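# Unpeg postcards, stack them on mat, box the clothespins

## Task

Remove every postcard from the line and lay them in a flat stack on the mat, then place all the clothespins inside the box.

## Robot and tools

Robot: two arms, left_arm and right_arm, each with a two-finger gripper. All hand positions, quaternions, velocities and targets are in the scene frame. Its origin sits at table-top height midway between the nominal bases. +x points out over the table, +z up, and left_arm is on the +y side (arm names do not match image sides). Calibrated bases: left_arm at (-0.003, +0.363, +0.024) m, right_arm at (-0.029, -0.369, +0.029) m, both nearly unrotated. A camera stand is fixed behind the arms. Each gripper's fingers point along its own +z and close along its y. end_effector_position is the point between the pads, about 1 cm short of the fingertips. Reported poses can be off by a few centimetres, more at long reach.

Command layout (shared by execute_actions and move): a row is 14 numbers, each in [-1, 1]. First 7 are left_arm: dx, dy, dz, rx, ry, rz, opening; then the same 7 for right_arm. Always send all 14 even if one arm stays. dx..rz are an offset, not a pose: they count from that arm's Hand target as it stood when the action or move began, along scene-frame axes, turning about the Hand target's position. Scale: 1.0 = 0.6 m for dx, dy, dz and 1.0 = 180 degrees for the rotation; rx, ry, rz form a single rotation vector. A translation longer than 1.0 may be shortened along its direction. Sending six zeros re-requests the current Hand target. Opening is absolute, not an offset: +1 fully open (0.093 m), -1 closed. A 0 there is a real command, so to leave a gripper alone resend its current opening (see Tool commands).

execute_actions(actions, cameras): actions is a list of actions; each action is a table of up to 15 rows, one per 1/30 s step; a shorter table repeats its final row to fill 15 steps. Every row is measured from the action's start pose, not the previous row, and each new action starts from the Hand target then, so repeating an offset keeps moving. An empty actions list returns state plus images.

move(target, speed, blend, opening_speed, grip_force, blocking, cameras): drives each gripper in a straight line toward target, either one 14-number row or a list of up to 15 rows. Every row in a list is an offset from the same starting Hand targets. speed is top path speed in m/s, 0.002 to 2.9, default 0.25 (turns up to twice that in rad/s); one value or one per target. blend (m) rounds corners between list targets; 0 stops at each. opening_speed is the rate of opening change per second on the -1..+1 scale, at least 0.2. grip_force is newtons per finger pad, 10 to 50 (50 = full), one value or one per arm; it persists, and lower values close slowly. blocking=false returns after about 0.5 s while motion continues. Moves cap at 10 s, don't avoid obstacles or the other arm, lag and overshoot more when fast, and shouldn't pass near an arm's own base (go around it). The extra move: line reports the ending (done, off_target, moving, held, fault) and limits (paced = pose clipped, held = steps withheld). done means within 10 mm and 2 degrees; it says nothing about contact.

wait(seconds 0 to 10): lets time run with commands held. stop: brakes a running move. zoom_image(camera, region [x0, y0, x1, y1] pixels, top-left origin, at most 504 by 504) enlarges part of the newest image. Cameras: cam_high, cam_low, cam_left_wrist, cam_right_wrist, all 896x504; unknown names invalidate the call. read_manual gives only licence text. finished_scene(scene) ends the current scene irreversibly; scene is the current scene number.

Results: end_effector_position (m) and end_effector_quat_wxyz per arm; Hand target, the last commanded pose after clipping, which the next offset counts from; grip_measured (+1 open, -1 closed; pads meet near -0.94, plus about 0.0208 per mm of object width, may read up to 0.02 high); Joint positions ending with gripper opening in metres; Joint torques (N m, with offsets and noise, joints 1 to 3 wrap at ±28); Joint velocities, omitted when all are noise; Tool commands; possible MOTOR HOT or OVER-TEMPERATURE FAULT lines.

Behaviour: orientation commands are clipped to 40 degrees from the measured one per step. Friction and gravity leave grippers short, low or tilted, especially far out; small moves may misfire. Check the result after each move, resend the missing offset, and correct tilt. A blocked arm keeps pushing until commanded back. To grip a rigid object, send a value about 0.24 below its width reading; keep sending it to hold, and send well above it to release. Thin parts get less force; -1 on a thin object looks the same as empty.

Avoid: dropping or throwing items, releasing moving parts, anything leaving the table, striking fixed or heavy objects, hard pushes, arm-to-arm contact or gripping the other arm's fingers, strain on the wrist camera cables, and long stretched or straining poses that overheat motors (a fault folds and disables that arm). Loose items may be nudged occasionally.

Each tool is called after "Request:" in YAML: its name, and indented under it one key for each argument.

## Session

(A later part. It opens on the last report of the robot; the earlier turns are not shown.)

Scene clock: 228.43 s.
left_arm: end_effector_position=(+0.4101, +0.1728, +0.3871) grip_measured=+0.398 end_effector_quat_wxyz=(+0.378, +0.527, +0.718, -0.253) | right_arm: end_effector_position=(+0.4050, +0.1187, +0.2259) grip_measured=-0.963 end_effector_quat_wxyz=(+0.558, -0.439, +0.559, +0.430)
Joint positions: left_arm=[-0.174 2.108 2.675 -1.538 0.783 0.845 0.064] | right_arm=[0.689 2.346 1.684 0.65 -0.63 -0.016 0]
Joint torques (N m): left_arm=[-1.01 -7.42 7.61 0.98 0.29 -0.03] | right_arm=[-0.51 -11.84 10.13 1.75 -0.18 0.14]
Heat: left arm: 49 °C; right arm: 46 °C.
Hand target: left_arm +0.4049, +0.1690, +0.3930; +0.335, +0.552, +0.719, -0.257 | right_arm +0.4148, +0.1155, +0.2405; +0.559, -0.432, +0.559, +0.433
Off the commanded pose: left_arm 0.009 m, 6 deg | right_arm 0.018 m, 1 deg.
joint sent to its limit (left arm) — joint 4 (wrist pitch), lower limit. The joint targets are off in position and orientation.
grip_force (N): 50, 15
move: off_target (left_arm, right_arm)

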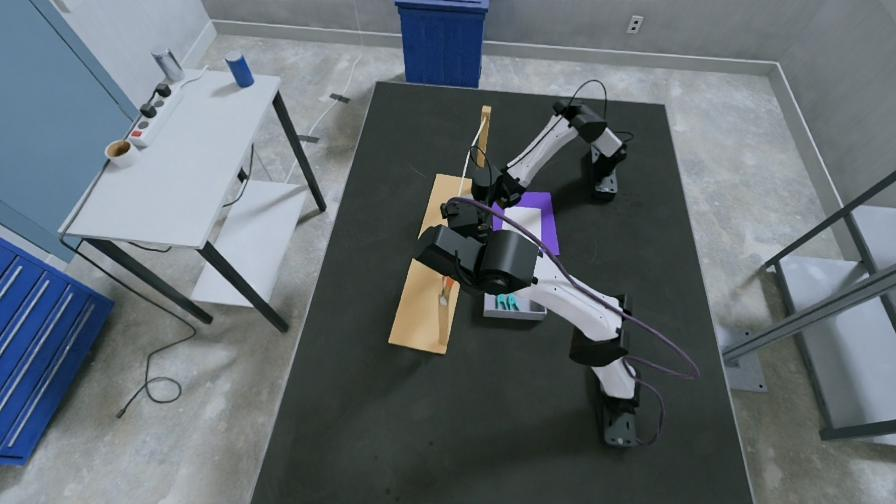

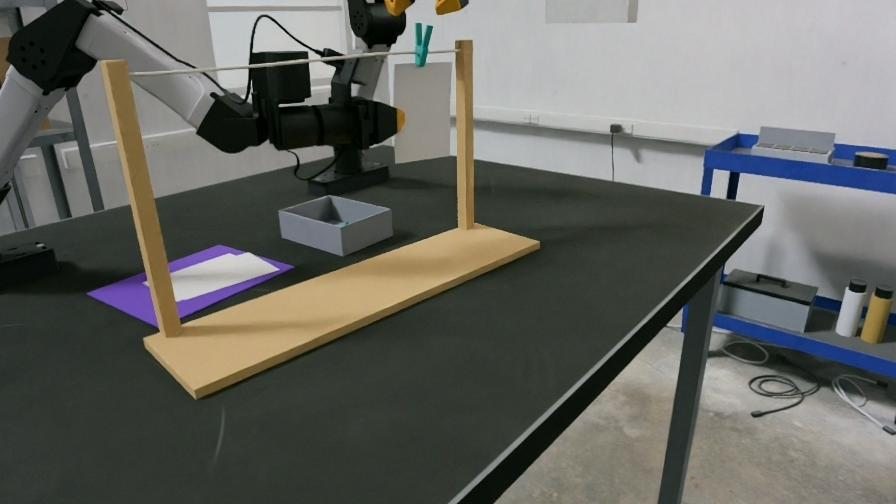

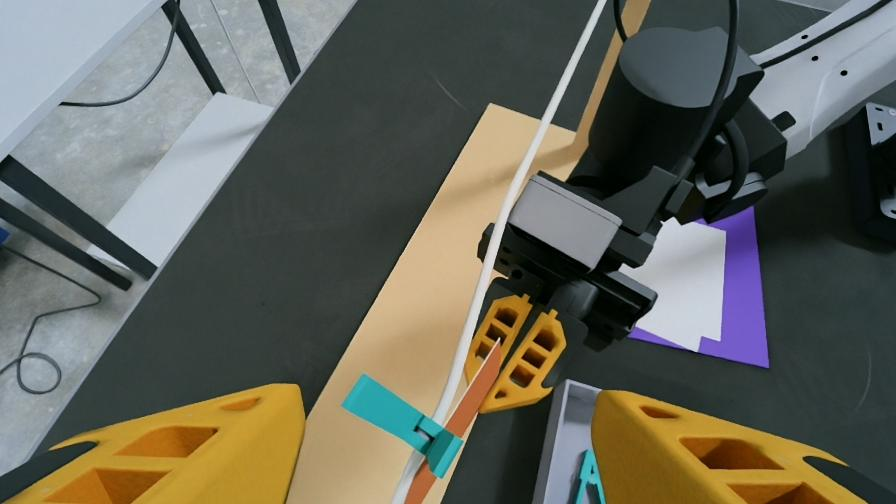

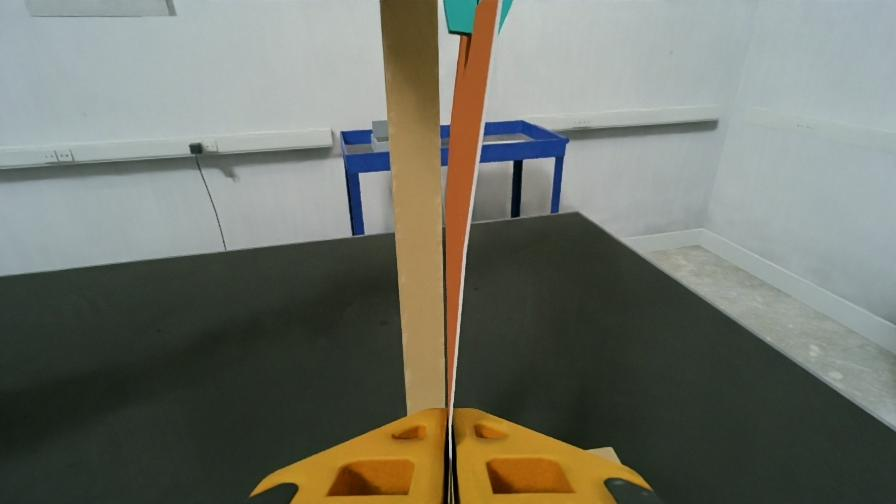

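Request:
move:
  target:
    - [0.02,-0.01,0.0,0,0,0,0.4,0,0.0,0,0,0,0,-1]
    - [0.02,-0.01,-0.06,0,0,0,0.4,0,0.0,0,0,0,0,-1]
  speed: 0.08
  cameras: ["cam_low","cam_left_wrist","cam_right_wrist"]

Request:
zoom_image:
  camera: "cam_low"
  region: [360, 0, 500, 90]

Scene clock: 232.20 s.
left_arm: end_effector_position=(+0.4232, +0.1663, +0.3613) grip_measured=+0.398 end_effector_quat_wxyz=(+0.358, +0.537, +0.719, -0.256) | right_arm: end_effector_position=(+0.4050, +0.1187, +0.2259) grip_measured=-0.963 end_effector_quat_wxyz=(+0.558, -0.439, +0.559, +0.430)
Joint positions: left_arm=[-0.186 2.171 2.682 -1.538 0.772 0.877 0.064] | right_arm=[0.689 2.346 1.684 0.65 -0.63 -0.016 0]
Joint torques (N m): left_arm=[-1.01 -8.54 3.99 0.91 0.27 0.28] | right_arm=[-0.57 -11.84 10.14 1.75 -0.17 0.15]
Heat: left arm: 48 °C; right arm: 46 °C.
Hand target: left_arm +0.4169, +0.1630, +0.3570; +0.335, +0.552, +0.719, -0.257 | right_arm +0.4148, +0.1155, +0.2405; +0.559, -0.432, +0.559, +0.433
Off the commanded pose: left_arm 0.008 m, 3 deg | right_arm 0.018 m, 1 deg.
joint sent to its limit (left arm) — joint 4 (wrist pitch), lower limit. The joint targets are off in position, not in orientation.
grip_force (N): 50, 15
move: off_target (left_arm, right_arm)
Images, in order (width x height): cam_low 896x504, cam_left_wrist 896x504, cam_right_wrist 896x504.

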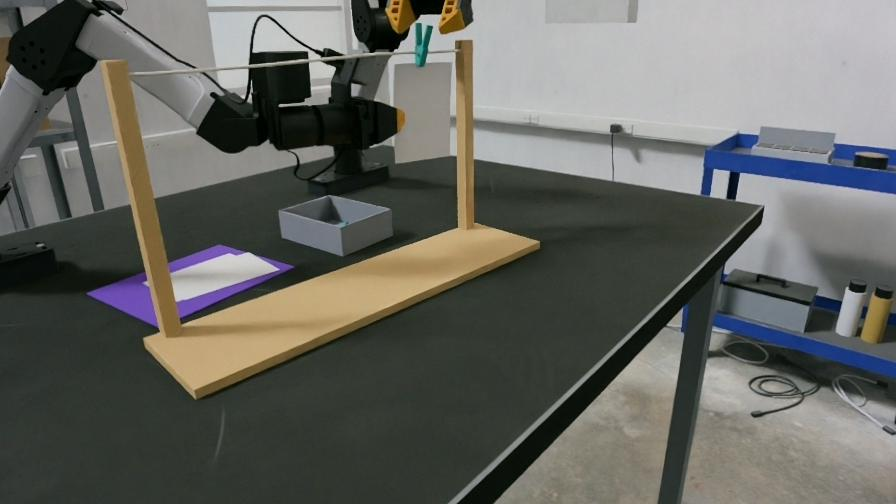

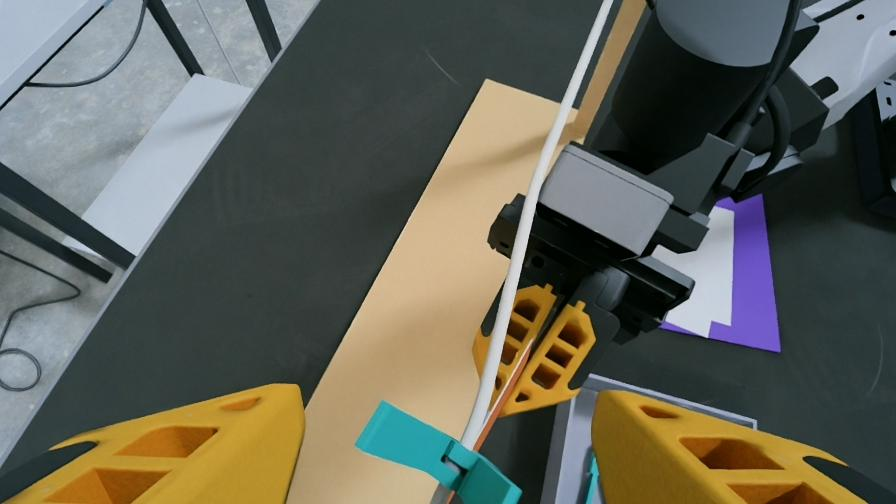

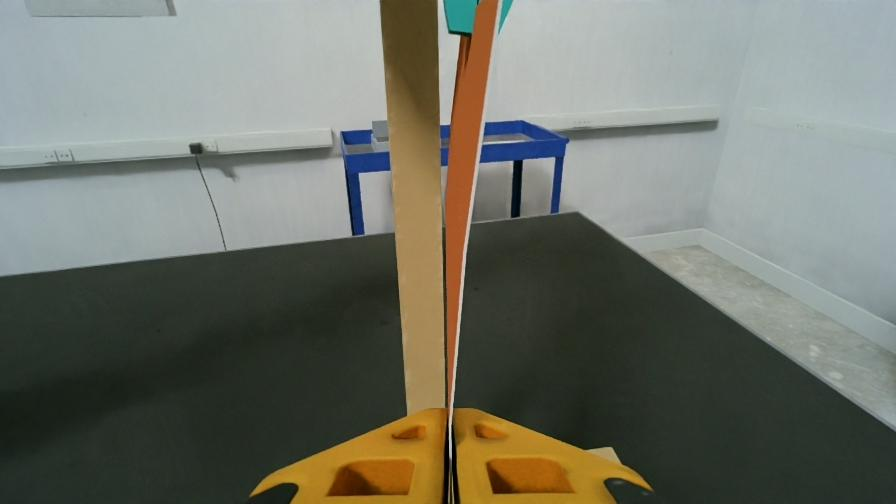

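Scaled by 3.600 from the camera's 896x504 image, which has a finer 1280x720 frame.

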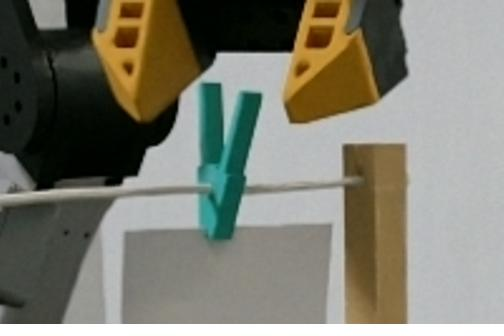

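Request:
move:
  target: [0.005,-0.0,-0.024,0,0,0,0.4,0,0.0,0,0,0,0,-1]
  speed: 0.08
  cameras: ["cam_low","cam_left_wrist"]

Request:
zoom_image:
  camera: "cam_low"
  region: [360, 0, 500, 90]

Request:
zoom_image:
  camera: "cam_left_wrist"
  region: [320, 340, 560, 504]

Scene clock: 233.60 s.
left_arm: end_effector_position=(+0.4232, +0.1667, +0.3431) grip_measured=+0.398 end_effector_quat_wxyz=(+0.335, +0.540, +0.726, -0.263) | right_arm: end_effector_position=(+0.4050, +0.1187, +0.2259) grip_measured=-0.963 end_effector_quat_wxyz=(+0.558, -0.439, +0.559, +0.430)
Joint positions: left_arm=[-0.186 2.171 2.619 -1.538 0.769 0.902 0.064] | right_arm=[0.689 2.346 1.684 0.65 -0.63 -0.016 0]
Joint torques (N m): left_arm=[-0.87 -9.03 4.1 1.05 0.28 0.28] | right_arm=[-0.51 -11.84 10.11 1.74 -0.17 0.14]
Heat: left arm: 48 °C; right arm: 46 °C.
Hand target: left_arm +0.4199, +0.1630, +0.3426; +0.335, +0.552, +0.719, -0.257 | right_arm +0.4148, +0.1155, +0.2405; +0.559, -0.432, +0.559, +0.433
Off the commanded pose: left_arm 0.005 m, 2 deg | right_arm 0.018 m, 1 deg.
grip_force (N): 50, 15
move: off_target (right_arm)
Images, in order (width x height): cam_low 896x504, cam_left_wrist 896x504.

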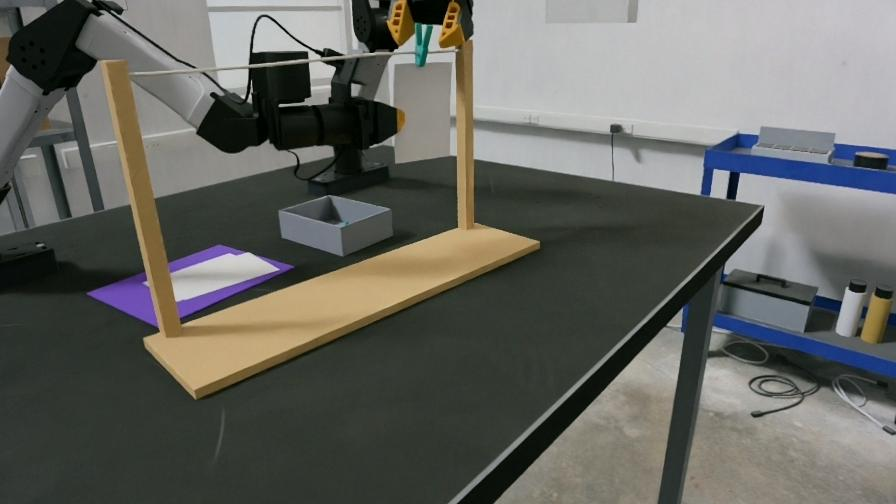

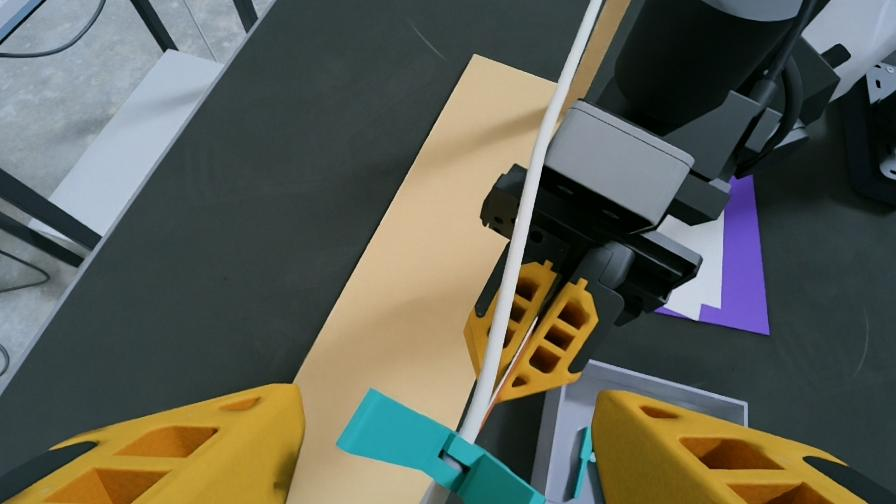

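Scaled by 3.600 from the camera's 896x504 image, which has a finer 1280x720 frame.

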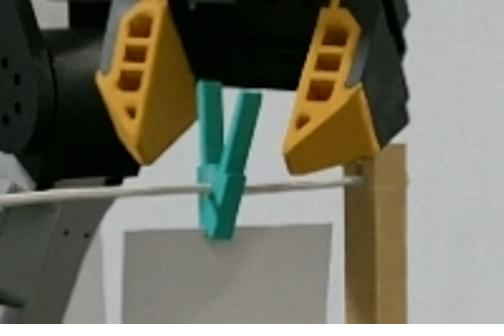

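Scaled by 2.100 from the camera's 896x504 image, which has a finer 1280x720 frame.

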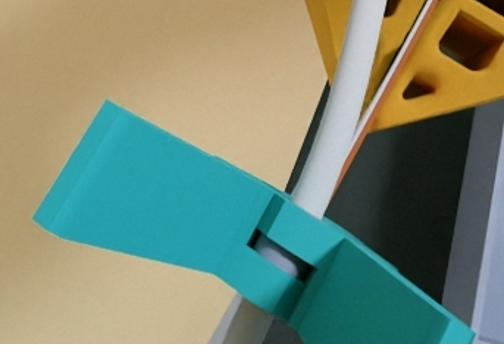

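Request:
move:
  target:
    - [0.0,0,-0.003,0,0,0,0.4,0,0.0,0,0,0,0,-1]
    - [0,0,-0.003,0,0,0,-1,0,0.0,0,0,0,0,-1]
  speed: 0.08
  opening_speed: 0.6
  cameras: ["cam_low","cam_left_wrist","cam_right_wrist"]

Request:
zoom_image:
  camera: "cam_low"
  region: [360, 0, 500, 90]

Request:
zoom_image:
  camera: "cam_right_wrist"
  region: [380, 0, 580, 120]

Scene clock: 238.67 s.
left_arm: end_effector_position=(+0.4247, +0.1700, +0.3328) grip_measured=-0.849 end_effector_quat_wxyz=(+0.322, +0.538, +0.736, -0.258) | right_arm: end_effector_position=(+0.4060, +0.1184, +0.2240) grip_measured=-0.963 end_effector_quat_wxyz=(+0.556, -0.437, +0.563, +0.428)
Joint positions: left_arm=[-0.185 2.171 2.592 -1.538 0.746 0.903 0.004] | right_arm=[0.689 2.346 1.684 0.641 -0.624 -0.016 0]
Joint torques (N m): left_arm=[-0.96 -10.18 3.89 1.17 0.55 0.27] | right_arm=[-0.54 -11.89 10.18 1.83 -0.17 0.14]
Heat: left arm: 47 °C; right arm: 46 °C.
Hand target: left_arm +0.4199, +0.1630, +0.3408; +0.335, +0.552, +0.719, -0.257 | right_arm +0.4148, +0.1155, +0.2405; +0.559, -0.432, +0.559, +0.433
Off the commanded pose: left_arm 0.012 m, 3 deg | right_arm 0.019 m, 1 deg.
grip_force (N): 50, 15
move: off_target (left_arm, right_arm); target 2's new opening was sent with left_arm's hand 0.007 m and 3 deg from that target
Images, in order (width x height): cam_low 896x504, cam_left_wrist 896x504, cam_right_wrist 896x504.

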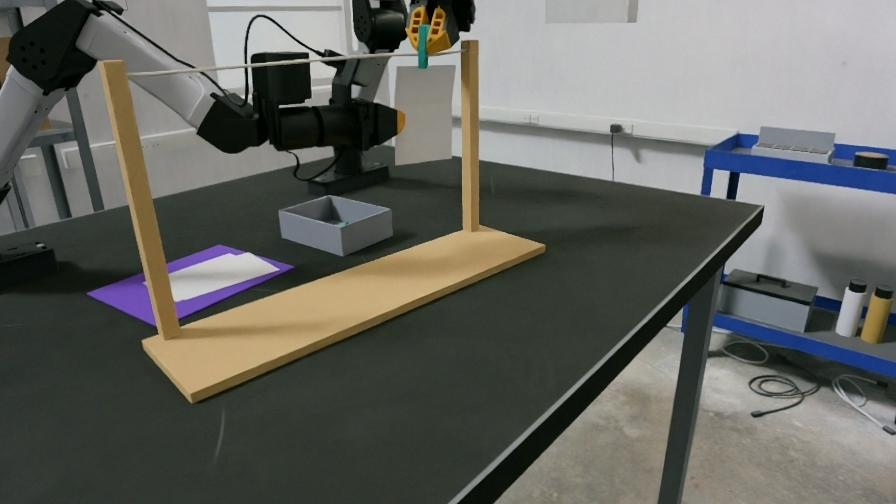

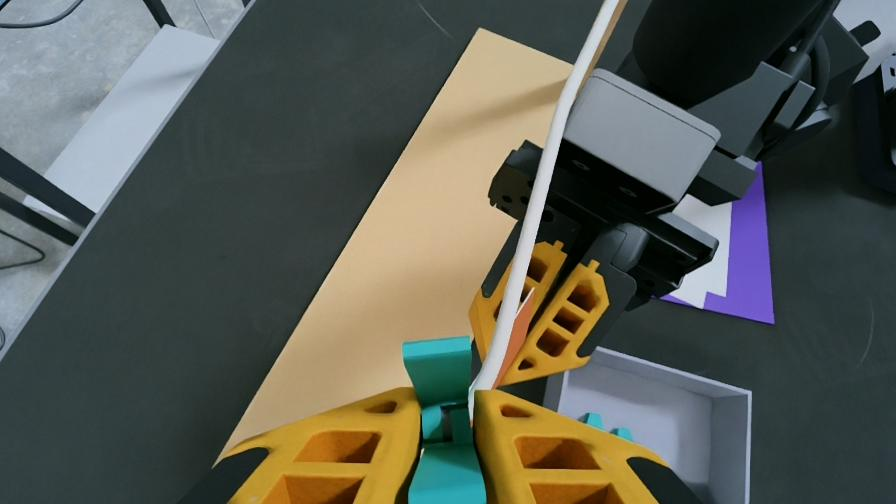

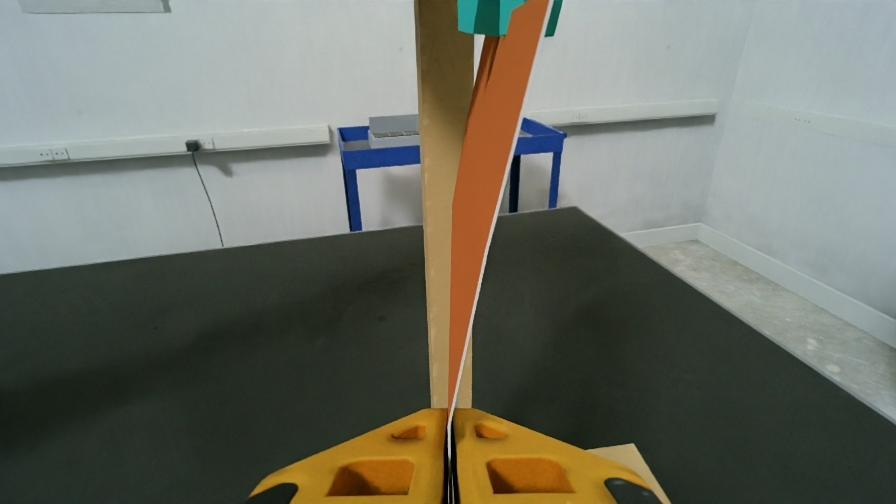

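Scaled by 3.600 from the camera's 896x504 image, which has a finer 1280x720 frame.

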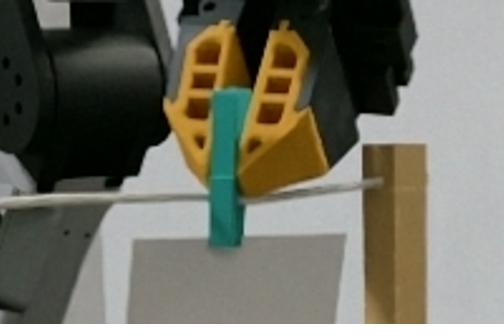

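Scaled by 2.520 from the camera's 896x504 image, which has a finer 1280x720 frame.

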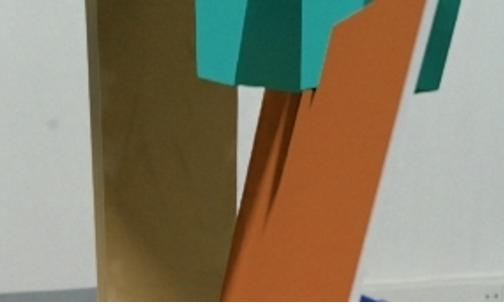

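Request:
move:
  target: [0.0,0,0,0,0,0,-1,-0.01,0.0,-0.09,0,0,0,-1]
  speed: 0.06
  cameras: ["cam_low","cam_left_wrist","cam_right_wrist"]

Scene clock: 240.70 s.
left_arm: end_effector_position=(+0.4256, +0.1700, +0.3331) grip_measured=-0.876 end_effector_quat_wxyz=(+0.323, +0.538, +0.735, -0.257) | right_arm: end_effector_position=(+0.4055, +0.1193, +0.1719) grip_measured=-0.963 end_effector_quat_wxyz=(+0.536, -0.436, +0.582, +0.429)
Joint positions: left_arm=[-0.185 2.171 2.592 -1.533 0.745 0.903 0.003] | right_arm=[0.691 2.425 1.648 0.707 -0.624 -0.01 0]
Joint torques (N m): left_arm=[-1.03 -10.15 3.84 1.15 0.57 0.27] | right_arm=[-0.06 -12.19 5.29 2.82 -0.09 0.12]
Heat: left arm: 47 °C; right arm: 47 °C.
Hand target: left_arm +0.4199, +0.1630, +0.3408; +0.335, +0.552, +0.719, -0.257 | right_arm +0.4088, +0.1155, +0.1865; +0.559, -0.432, +0.559, +0.433
Off the commanded pose: left_arm 0.012 m, 3 deg | right_arm 0.015 m, 4 deg.
grip_force (N): 50, 15
move: off_target (left_arm, right_arm)
Images, in order (width x height): cam_low 896x504, cam_left_wrist 896x504, cam_right_wrist 896x504.

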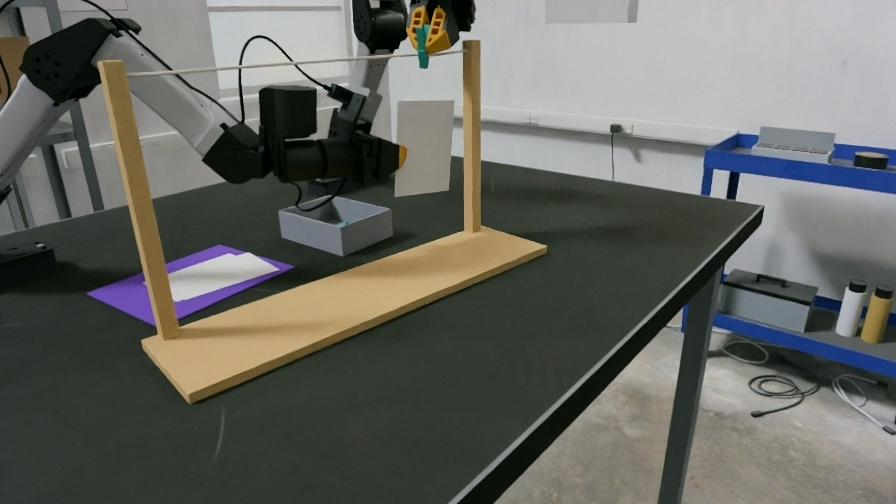

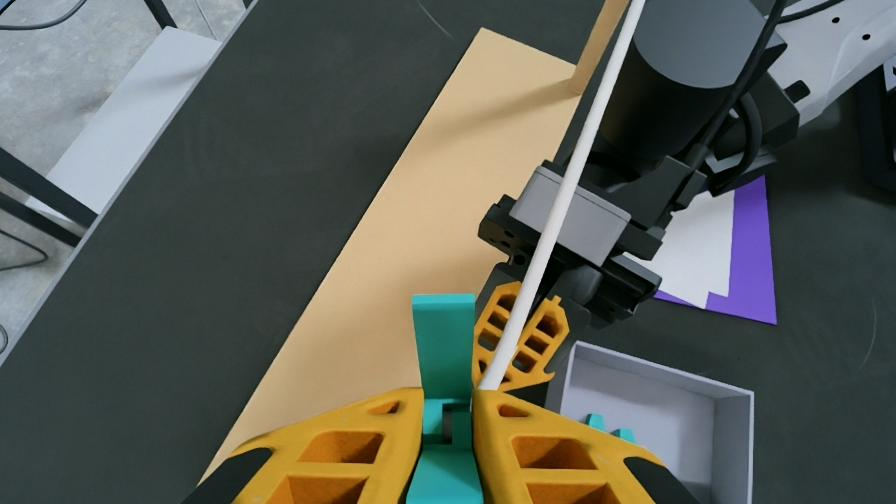

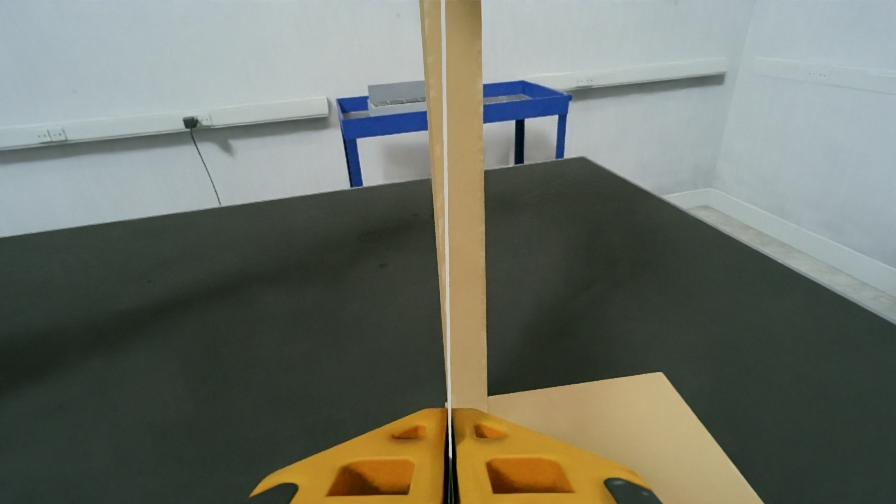

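Request:
zoom_image:
  camera: "cam_low"
  region: [390, 10, 460, 90]

Request:
zoom_image:
  camera: "cam_left_wrist"
  region: [360, 270, 540, 504]

Scaled by 6.300 from the camera's 896x504 image, which has a finer 1280x720 frame.

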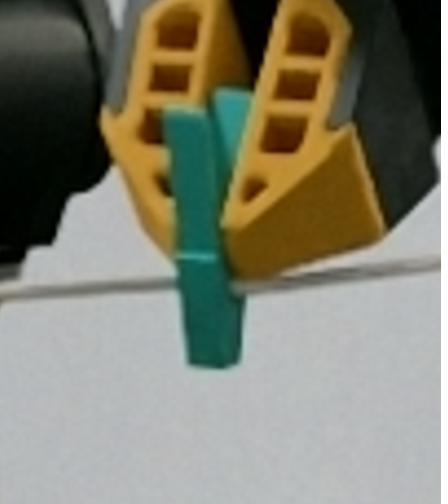

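Scaled by 2.154 from the camera's 896x504 image, which has a finer 1280x720 frame.

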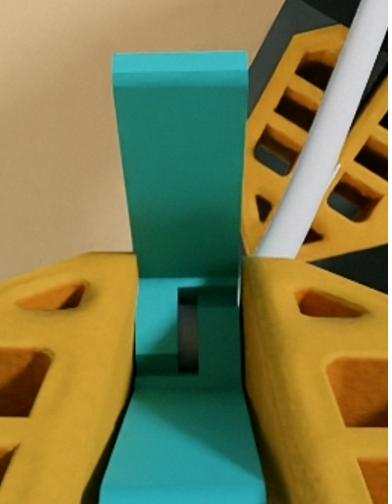

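Request:
move:
  target:
    - [0,0,0,0,0,0,-1,-0.15,0.0,0.04,0,0,0,-1]
    - [0.0,0,0,0,0,0,-1,-0.25,-0.2,0.09,0,0,0,-1]
  speed: 0.15
  blend: [0.03,0]
  cameras: ["cam_low","cam_high","cam_left_wrist"]

Scene clock: 244.20 s.
left_arm: end_effector_position=(+0.4256, +0.1700, +0.3331) grip_measured=-0.877 end_effector_quat_wxyz=(+0.323, +0.538, +0.735, -0.257) | right_arm: end_effector_position=(+0.2656, -0.0037, +0.2144) grip_measured=-0.963 end_effector_quat_wxyz=(+0.533, -0.429, +0.595, +0.422)
Joint positions: left_arm=[-0.185 2.171 2.592 -1.533 0.745 0.903 0.003] | right_arm=[0.684 1.726 0.749 0.885 -0.606 -0.006 0]
Joint torques (N m): left_arm=[-1.03 -10.14 3.86 1.15 0.57 0.26] | right_arm=[-0.09 -9.14 4.55 2.76 -0.21 0.11]
Heat: left arm: 46 °C; right arm: 47 °C.
Hand target: left_arm +0.4199, +0.1630, +0.3408; +0.335, +0.552, +0.719, -0.257 | right_arm +0.2588, -0.0045, +0.2405; +0.559, -0.432, +0.559, +0.433
Off the commanded pose: left_arm 0.012 m, 3 deg | right_arm 0.027 m, 5 deg.
grip_force (N): 50, 15
move: off_target (left_arm, right_arm)
Images, in order (width x height): cam_high 896x504, cam_low 896x504, cam_left_wrist 896x504.

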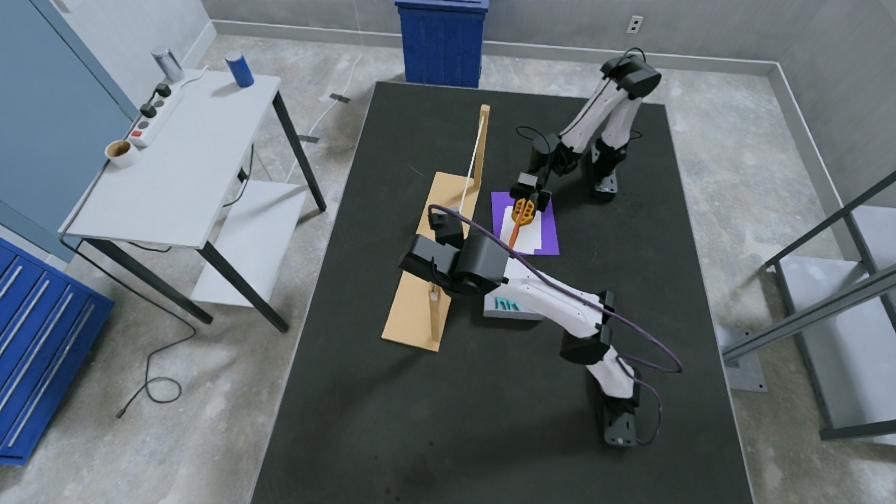

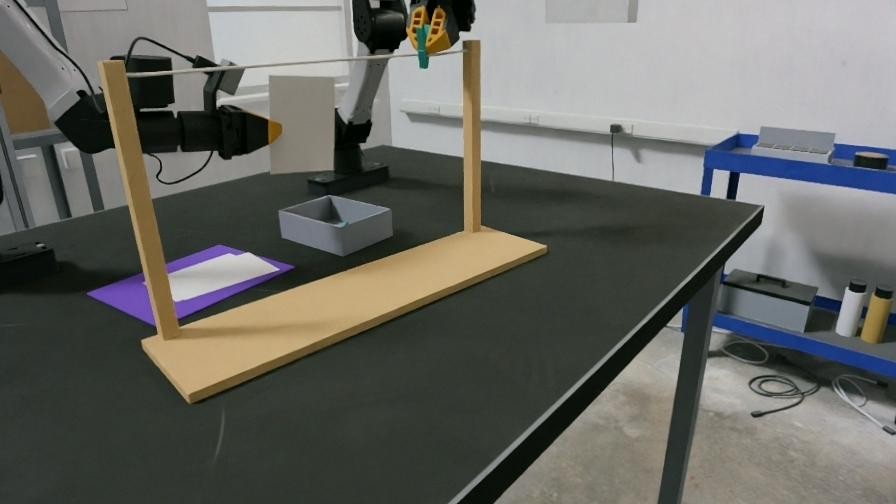

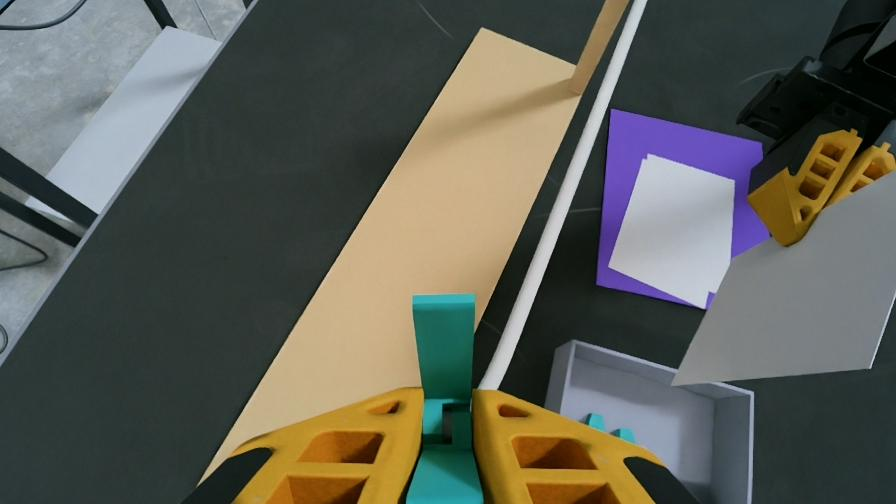

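Request:
move:
  target: [0.0,0,0,0,0,0,0.4,0,0,0,0,0,0,-1]
  speed: 0.1
  opening_speed: 0.5
  cameras: ["cam_low","cam_left_wrist"]

Request:
zoom_image:
  camera: "cam_low"
  region: [390, 10, 460, 90]

Scene clock: 247.63 s.
left_arm: end_effector_position=(+0.4256, +0.1700, +0.3331) grip_measured=+0.398 end_effector_quat_wxyz=(+0.323, +0.538, +0.735, -0.257) | right_arm: end_effector_position=(+0.2656, -0.0037, +0.2144) grip_measured=-0.963 end_effector_quat_wxyz=(+0.533, -0.429, +0.595, +0.422)
Joint positions: left_arm=[-0.185 2.171 2.592 -1.533 0.745 0.903 0.064] | right_arm=[0.684 1.726 0.749 0.885 -0.606 -0.006 0]
Joint torques (N m): left_arm=[-0.96 -10.14 3.88 1.16 0.57 0.26] | right_arm=[-0.08 -9.21 4.51 2.76 -0.22 0.11]
Heat: left arm: 46 °C; right arm: 47 °C.
Hand target: left_arm +0.4199, +0.1630, +0.3408; +0.335, +0.552, +0.719, -0.257 | right_arm +0.2588, -0.0045, +0.2405; +0.559, -0.432, +0.559, +0.433
Off the commanded pose: left_arm 0.012 m, 3 deg | right_arm 0.027 m, 5 deg.
grip_force (N): 50, 15
move: off_target (left_arm, right_arm)
Images, in order (width x height): cam_low 896x504, cam_left_wrist 896x504.

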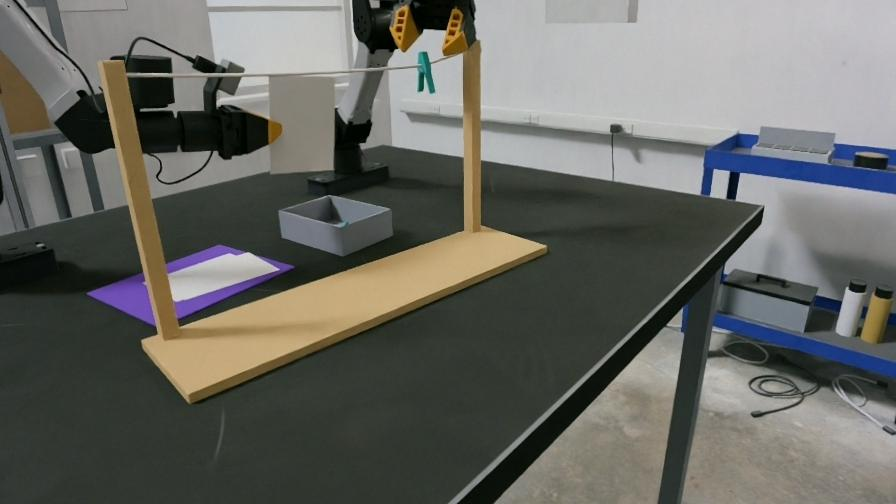

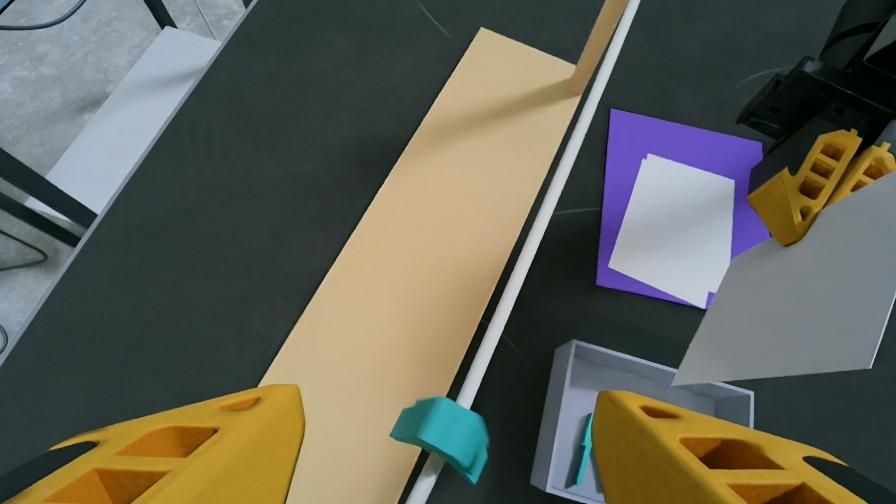

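Scaled by 6.300 from the camera's 896x504 image, which has a finer 1280x720 frame.

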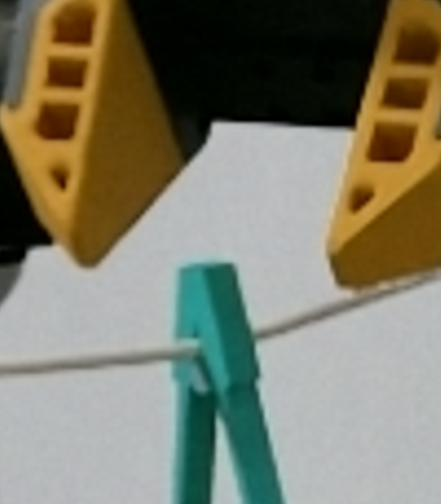

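Request:
move:
  target:
    - [-0.01,0.02,0.1,0,0,0,0.4,0,0,0,0,0,0,-1]
    - [-0.18,0.1,0.05,-0.1,-0.01,-0.05,-0.52,0,0,0,0,0,0,-1]
    - [-0.217,0.075,-0.17,-0.223,-0.019,-0.107,-0.52,0,0,0,0,0,0,-1]
  speed: 0.2
  blend: [0.01,0.03,0]
  cameras: ["all"]

Scene clock: 253.87 s.
left_arm: end_effector_position=(+0.2896, +0.2109, +0.2313) grip_measured=-0.518 end_effector_quat_wxyz=(+0.467, +0.521, +0.528, -0.481) | right_arm: end_effector_position=(+0.2656, -0.0037, +0.2144) grip_measured=-0.963 end_effector_quat_wxyz=(+0.533, -0.429, +0.595, +0.422)
Joint positions: left_arm=[0.045 1.845 1.283 -1.532 1.454 2.075 0.02] | right_arm=[0.684 1.726 0.749 0.885 -0.606 -0.006 0]
Joint torques (N m): left_arm=[-1.13 -5.9 4.31 -0.7 1.07 0.44] | right_arm=[-0.12 -9.17 4.59 2.76 -0.23 0.11]
Heat: left arm: 45 °C; right arm: 46 °C.
Hand target: left_arm +0.2897, +0.2080, +0.2388; +0.477, +0.521, +0.477, -0.522 | right_arm +0.2588, -0.0045, +0.2405; +0.559, -0.432, +0.559, +0.433
Off the commanded pose: left_arm 0.008 m, 8 deg | right_arm 0.027 m, 5 deg.
joint sent to its limit (left arm) — joint 6 (wrist roll), upper limit. The joint targets are off in position and orientation.
grip_force (N): 50, 15
move: off_target (left_arm, right_arm); blend cut to 0 m at target 2; target 2's new opening was sent with left_arm's hand 0.019 m and 4 deg from that target

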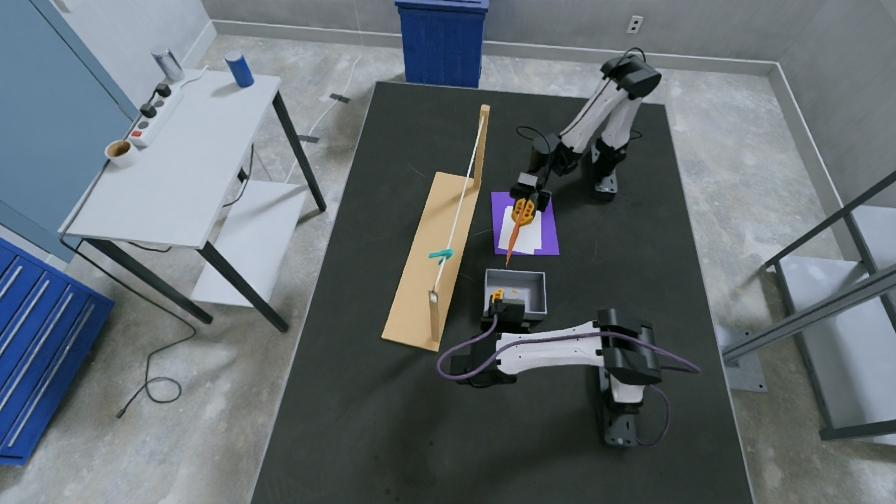

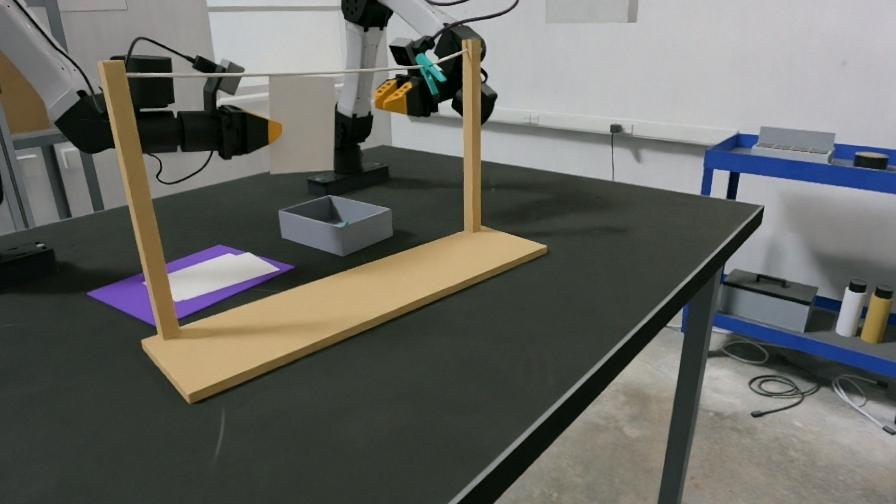

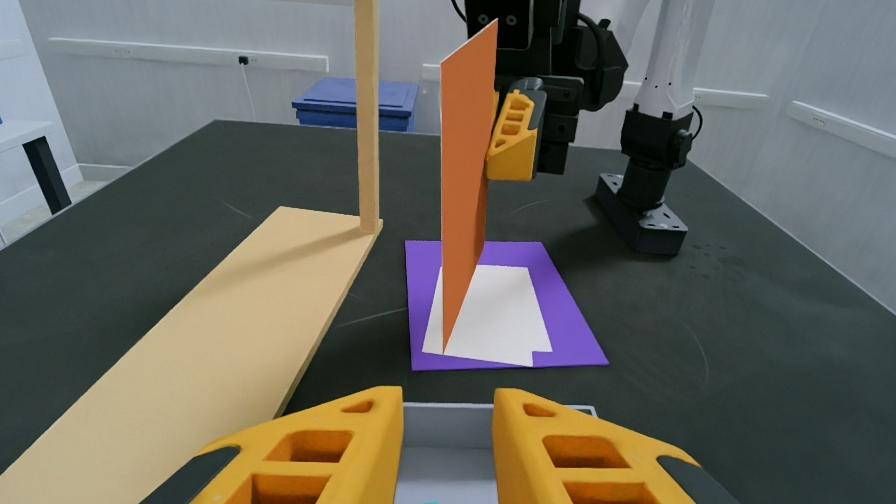

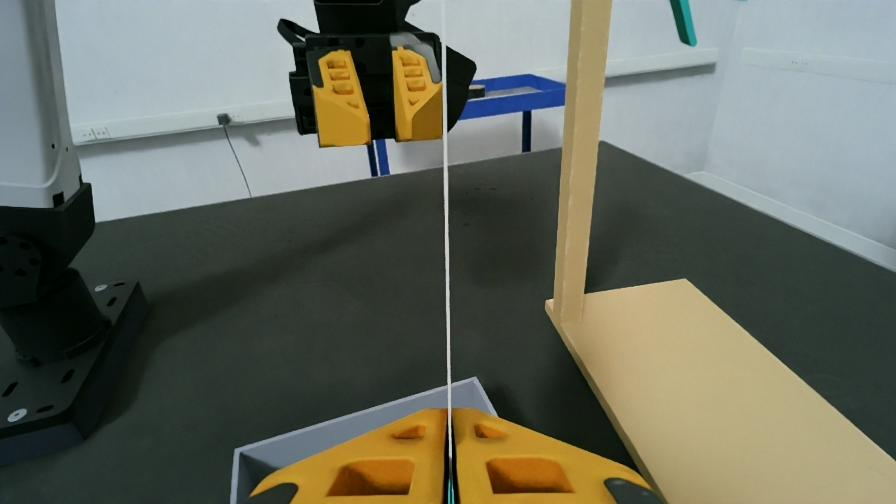

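Request:
move:
  target: [0.006,-0.17,-0.02,0,0,0,-0.52,0,0,0,0,0,0,-1]
  speed: 0.12
  cameras: ["cam_left_wrist","cam_right_wrist"]

Scene clock: 256.27 s.
left_arm: end_effector_position=(+0.2827, +0.1095, +0.2141) grip_measured=-0.518 end_effector_quat_wxyz=(+0.392, +0.555, +0.458, -0.573) | right_arm: end_effector_position=(+0.2668, -0.0052, +0.2138) grip_measured=-0.963 end_effector_quat_wxyz=(+0.533, -0.428, +0.596, +0.422)
Joint positions: left_arm=[-0.277 1.992 1.397 -1.248 1.535 1.753 0.02] | right_arm=[0.68 1.726 0.747 0.885 -0.607 -0.006 0]
Joint torques (N m): left_arm=[-0.75 -7.42 7.1 0.31 1.08 0.08] | right_arm=[0.17 -9.21 4.71 2.77 -0.22 0.12]
Heat: left arm: 45 °C; right arm: 46 °C.
Hand target: left_arm +0.2933, +0.1060, +0.2268; +0.477, +0.521, +0.477, -0.522 | right_arm +0.2588, -0.0045, +0.2405; +0.559, -0.432, +0.559, +0.433
Off the commanded pose: left_arm 0.017 m, 12 deg | right_arm 0.028 m, 5 deg.
joint sent to its limit (left arm) — joint 5 (wrist yaw), upper limit. The joint targets are off in position and orientation.
grip_force (N): 50, 15
move: off_target (left_arm, right_arm)
Images, in order (width x height): cam_left_wrist 896x504, cam_right_wrist 896x504.

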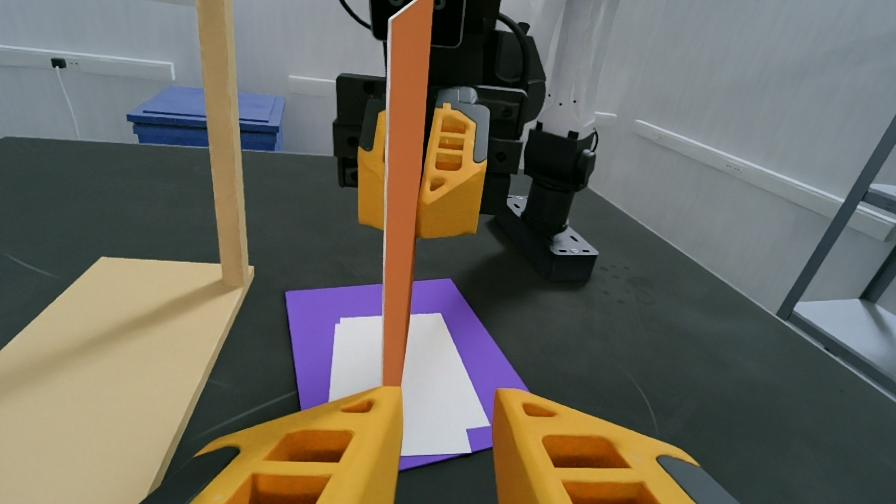

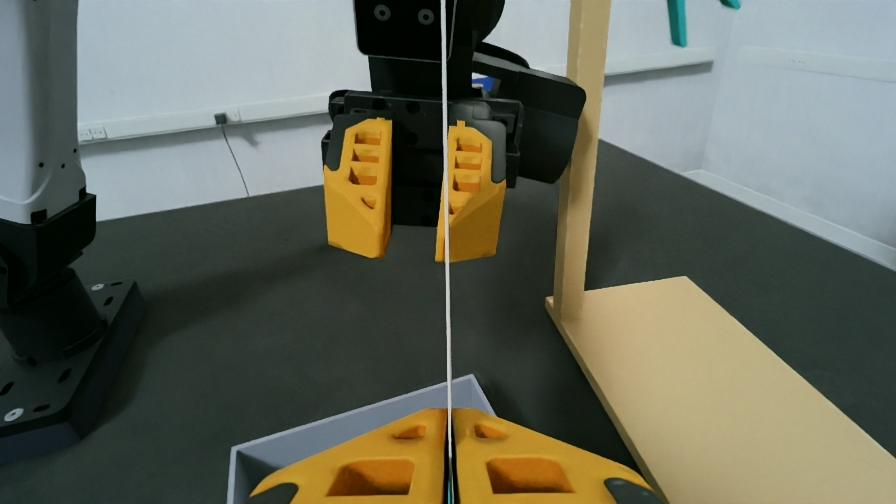

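Request:
move:
  target: [0.0,0,0,0,0,0,-0.52,-0.008,0.065,0,0,0,0,-1]
  speed: 0.06
  cameras: ["cam_left_wrist","cam_right_wrist"]

Scene clock: 258.67 s.
left_arm: end_effector_position=(+0.2947, +0.1178, +0.2133) grip_measured=-0.518 end_effector_quat_wxyz=(+0.401, +0.545, +0.468, -0.568) | right_arm: end_effector_position=(+0.2682, +0.0096, +0.2115) grip_measured=-0.963 end_effector_quat_wxyz=(+0.543, -0.415, +0.607, +0.404)
Joint positions: left_arm=[-0.244 1.992 1.397 -1.196 1.536 1.696 0.02] | right_arm=[0.735 1.75 0.77 0.886 -0.5 -0.005 0]
Joint torques (N m): left_arm=[-2.41 -8.62 5.78 0.43 1.09 0.1] | right_arm=[3.28 -5.79 9.78 2.66 -0.32 0.12]
Heat: left arm: 45 °C; right arm: 46 °C.
Hand target: left_arm +0.2933, +0.1060, +0.2268; +0.477, +0.521, +0.477, -0.522 | right_arm +0.2540, +0.0345, +0.2405; +0.559, -0.432, +0.559, +0.433
Off the commanded pose: left_arm 0.018 m, 11 deg | right_arm 0.041 m, 7 deg.
joint sent to its limit (left arm) — joint 5 (wrist yaw), upper limit. The joint targets are off in position and orientation.
grip_force (N): 50, 15
move: off_target (left_arm, right_arm)
Images, in order (width x height): cam_left_wrist 896x504, cam_right_wrist 896x504.

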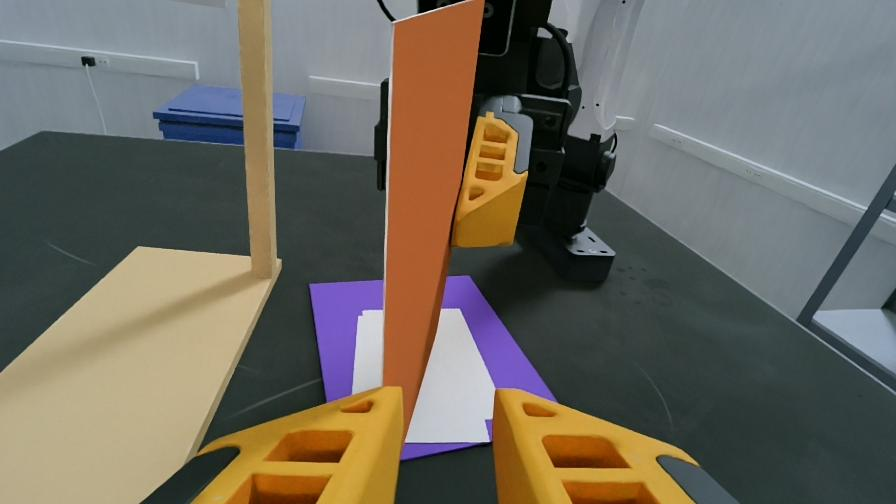

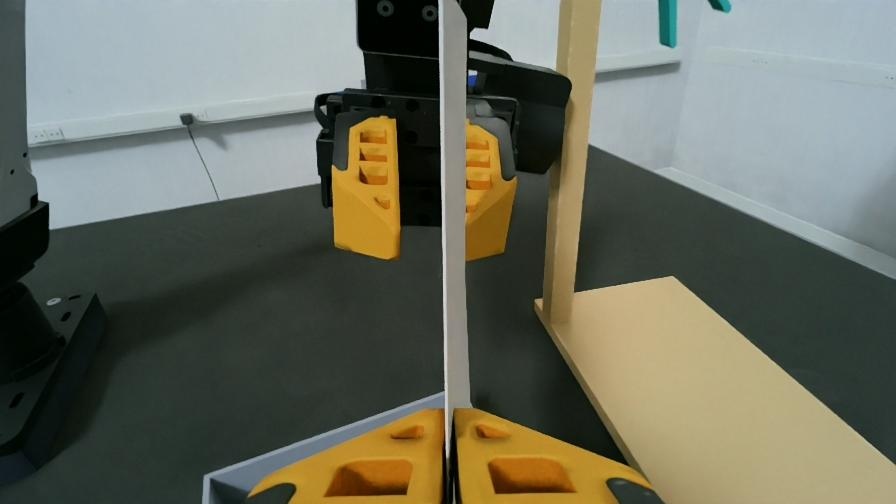

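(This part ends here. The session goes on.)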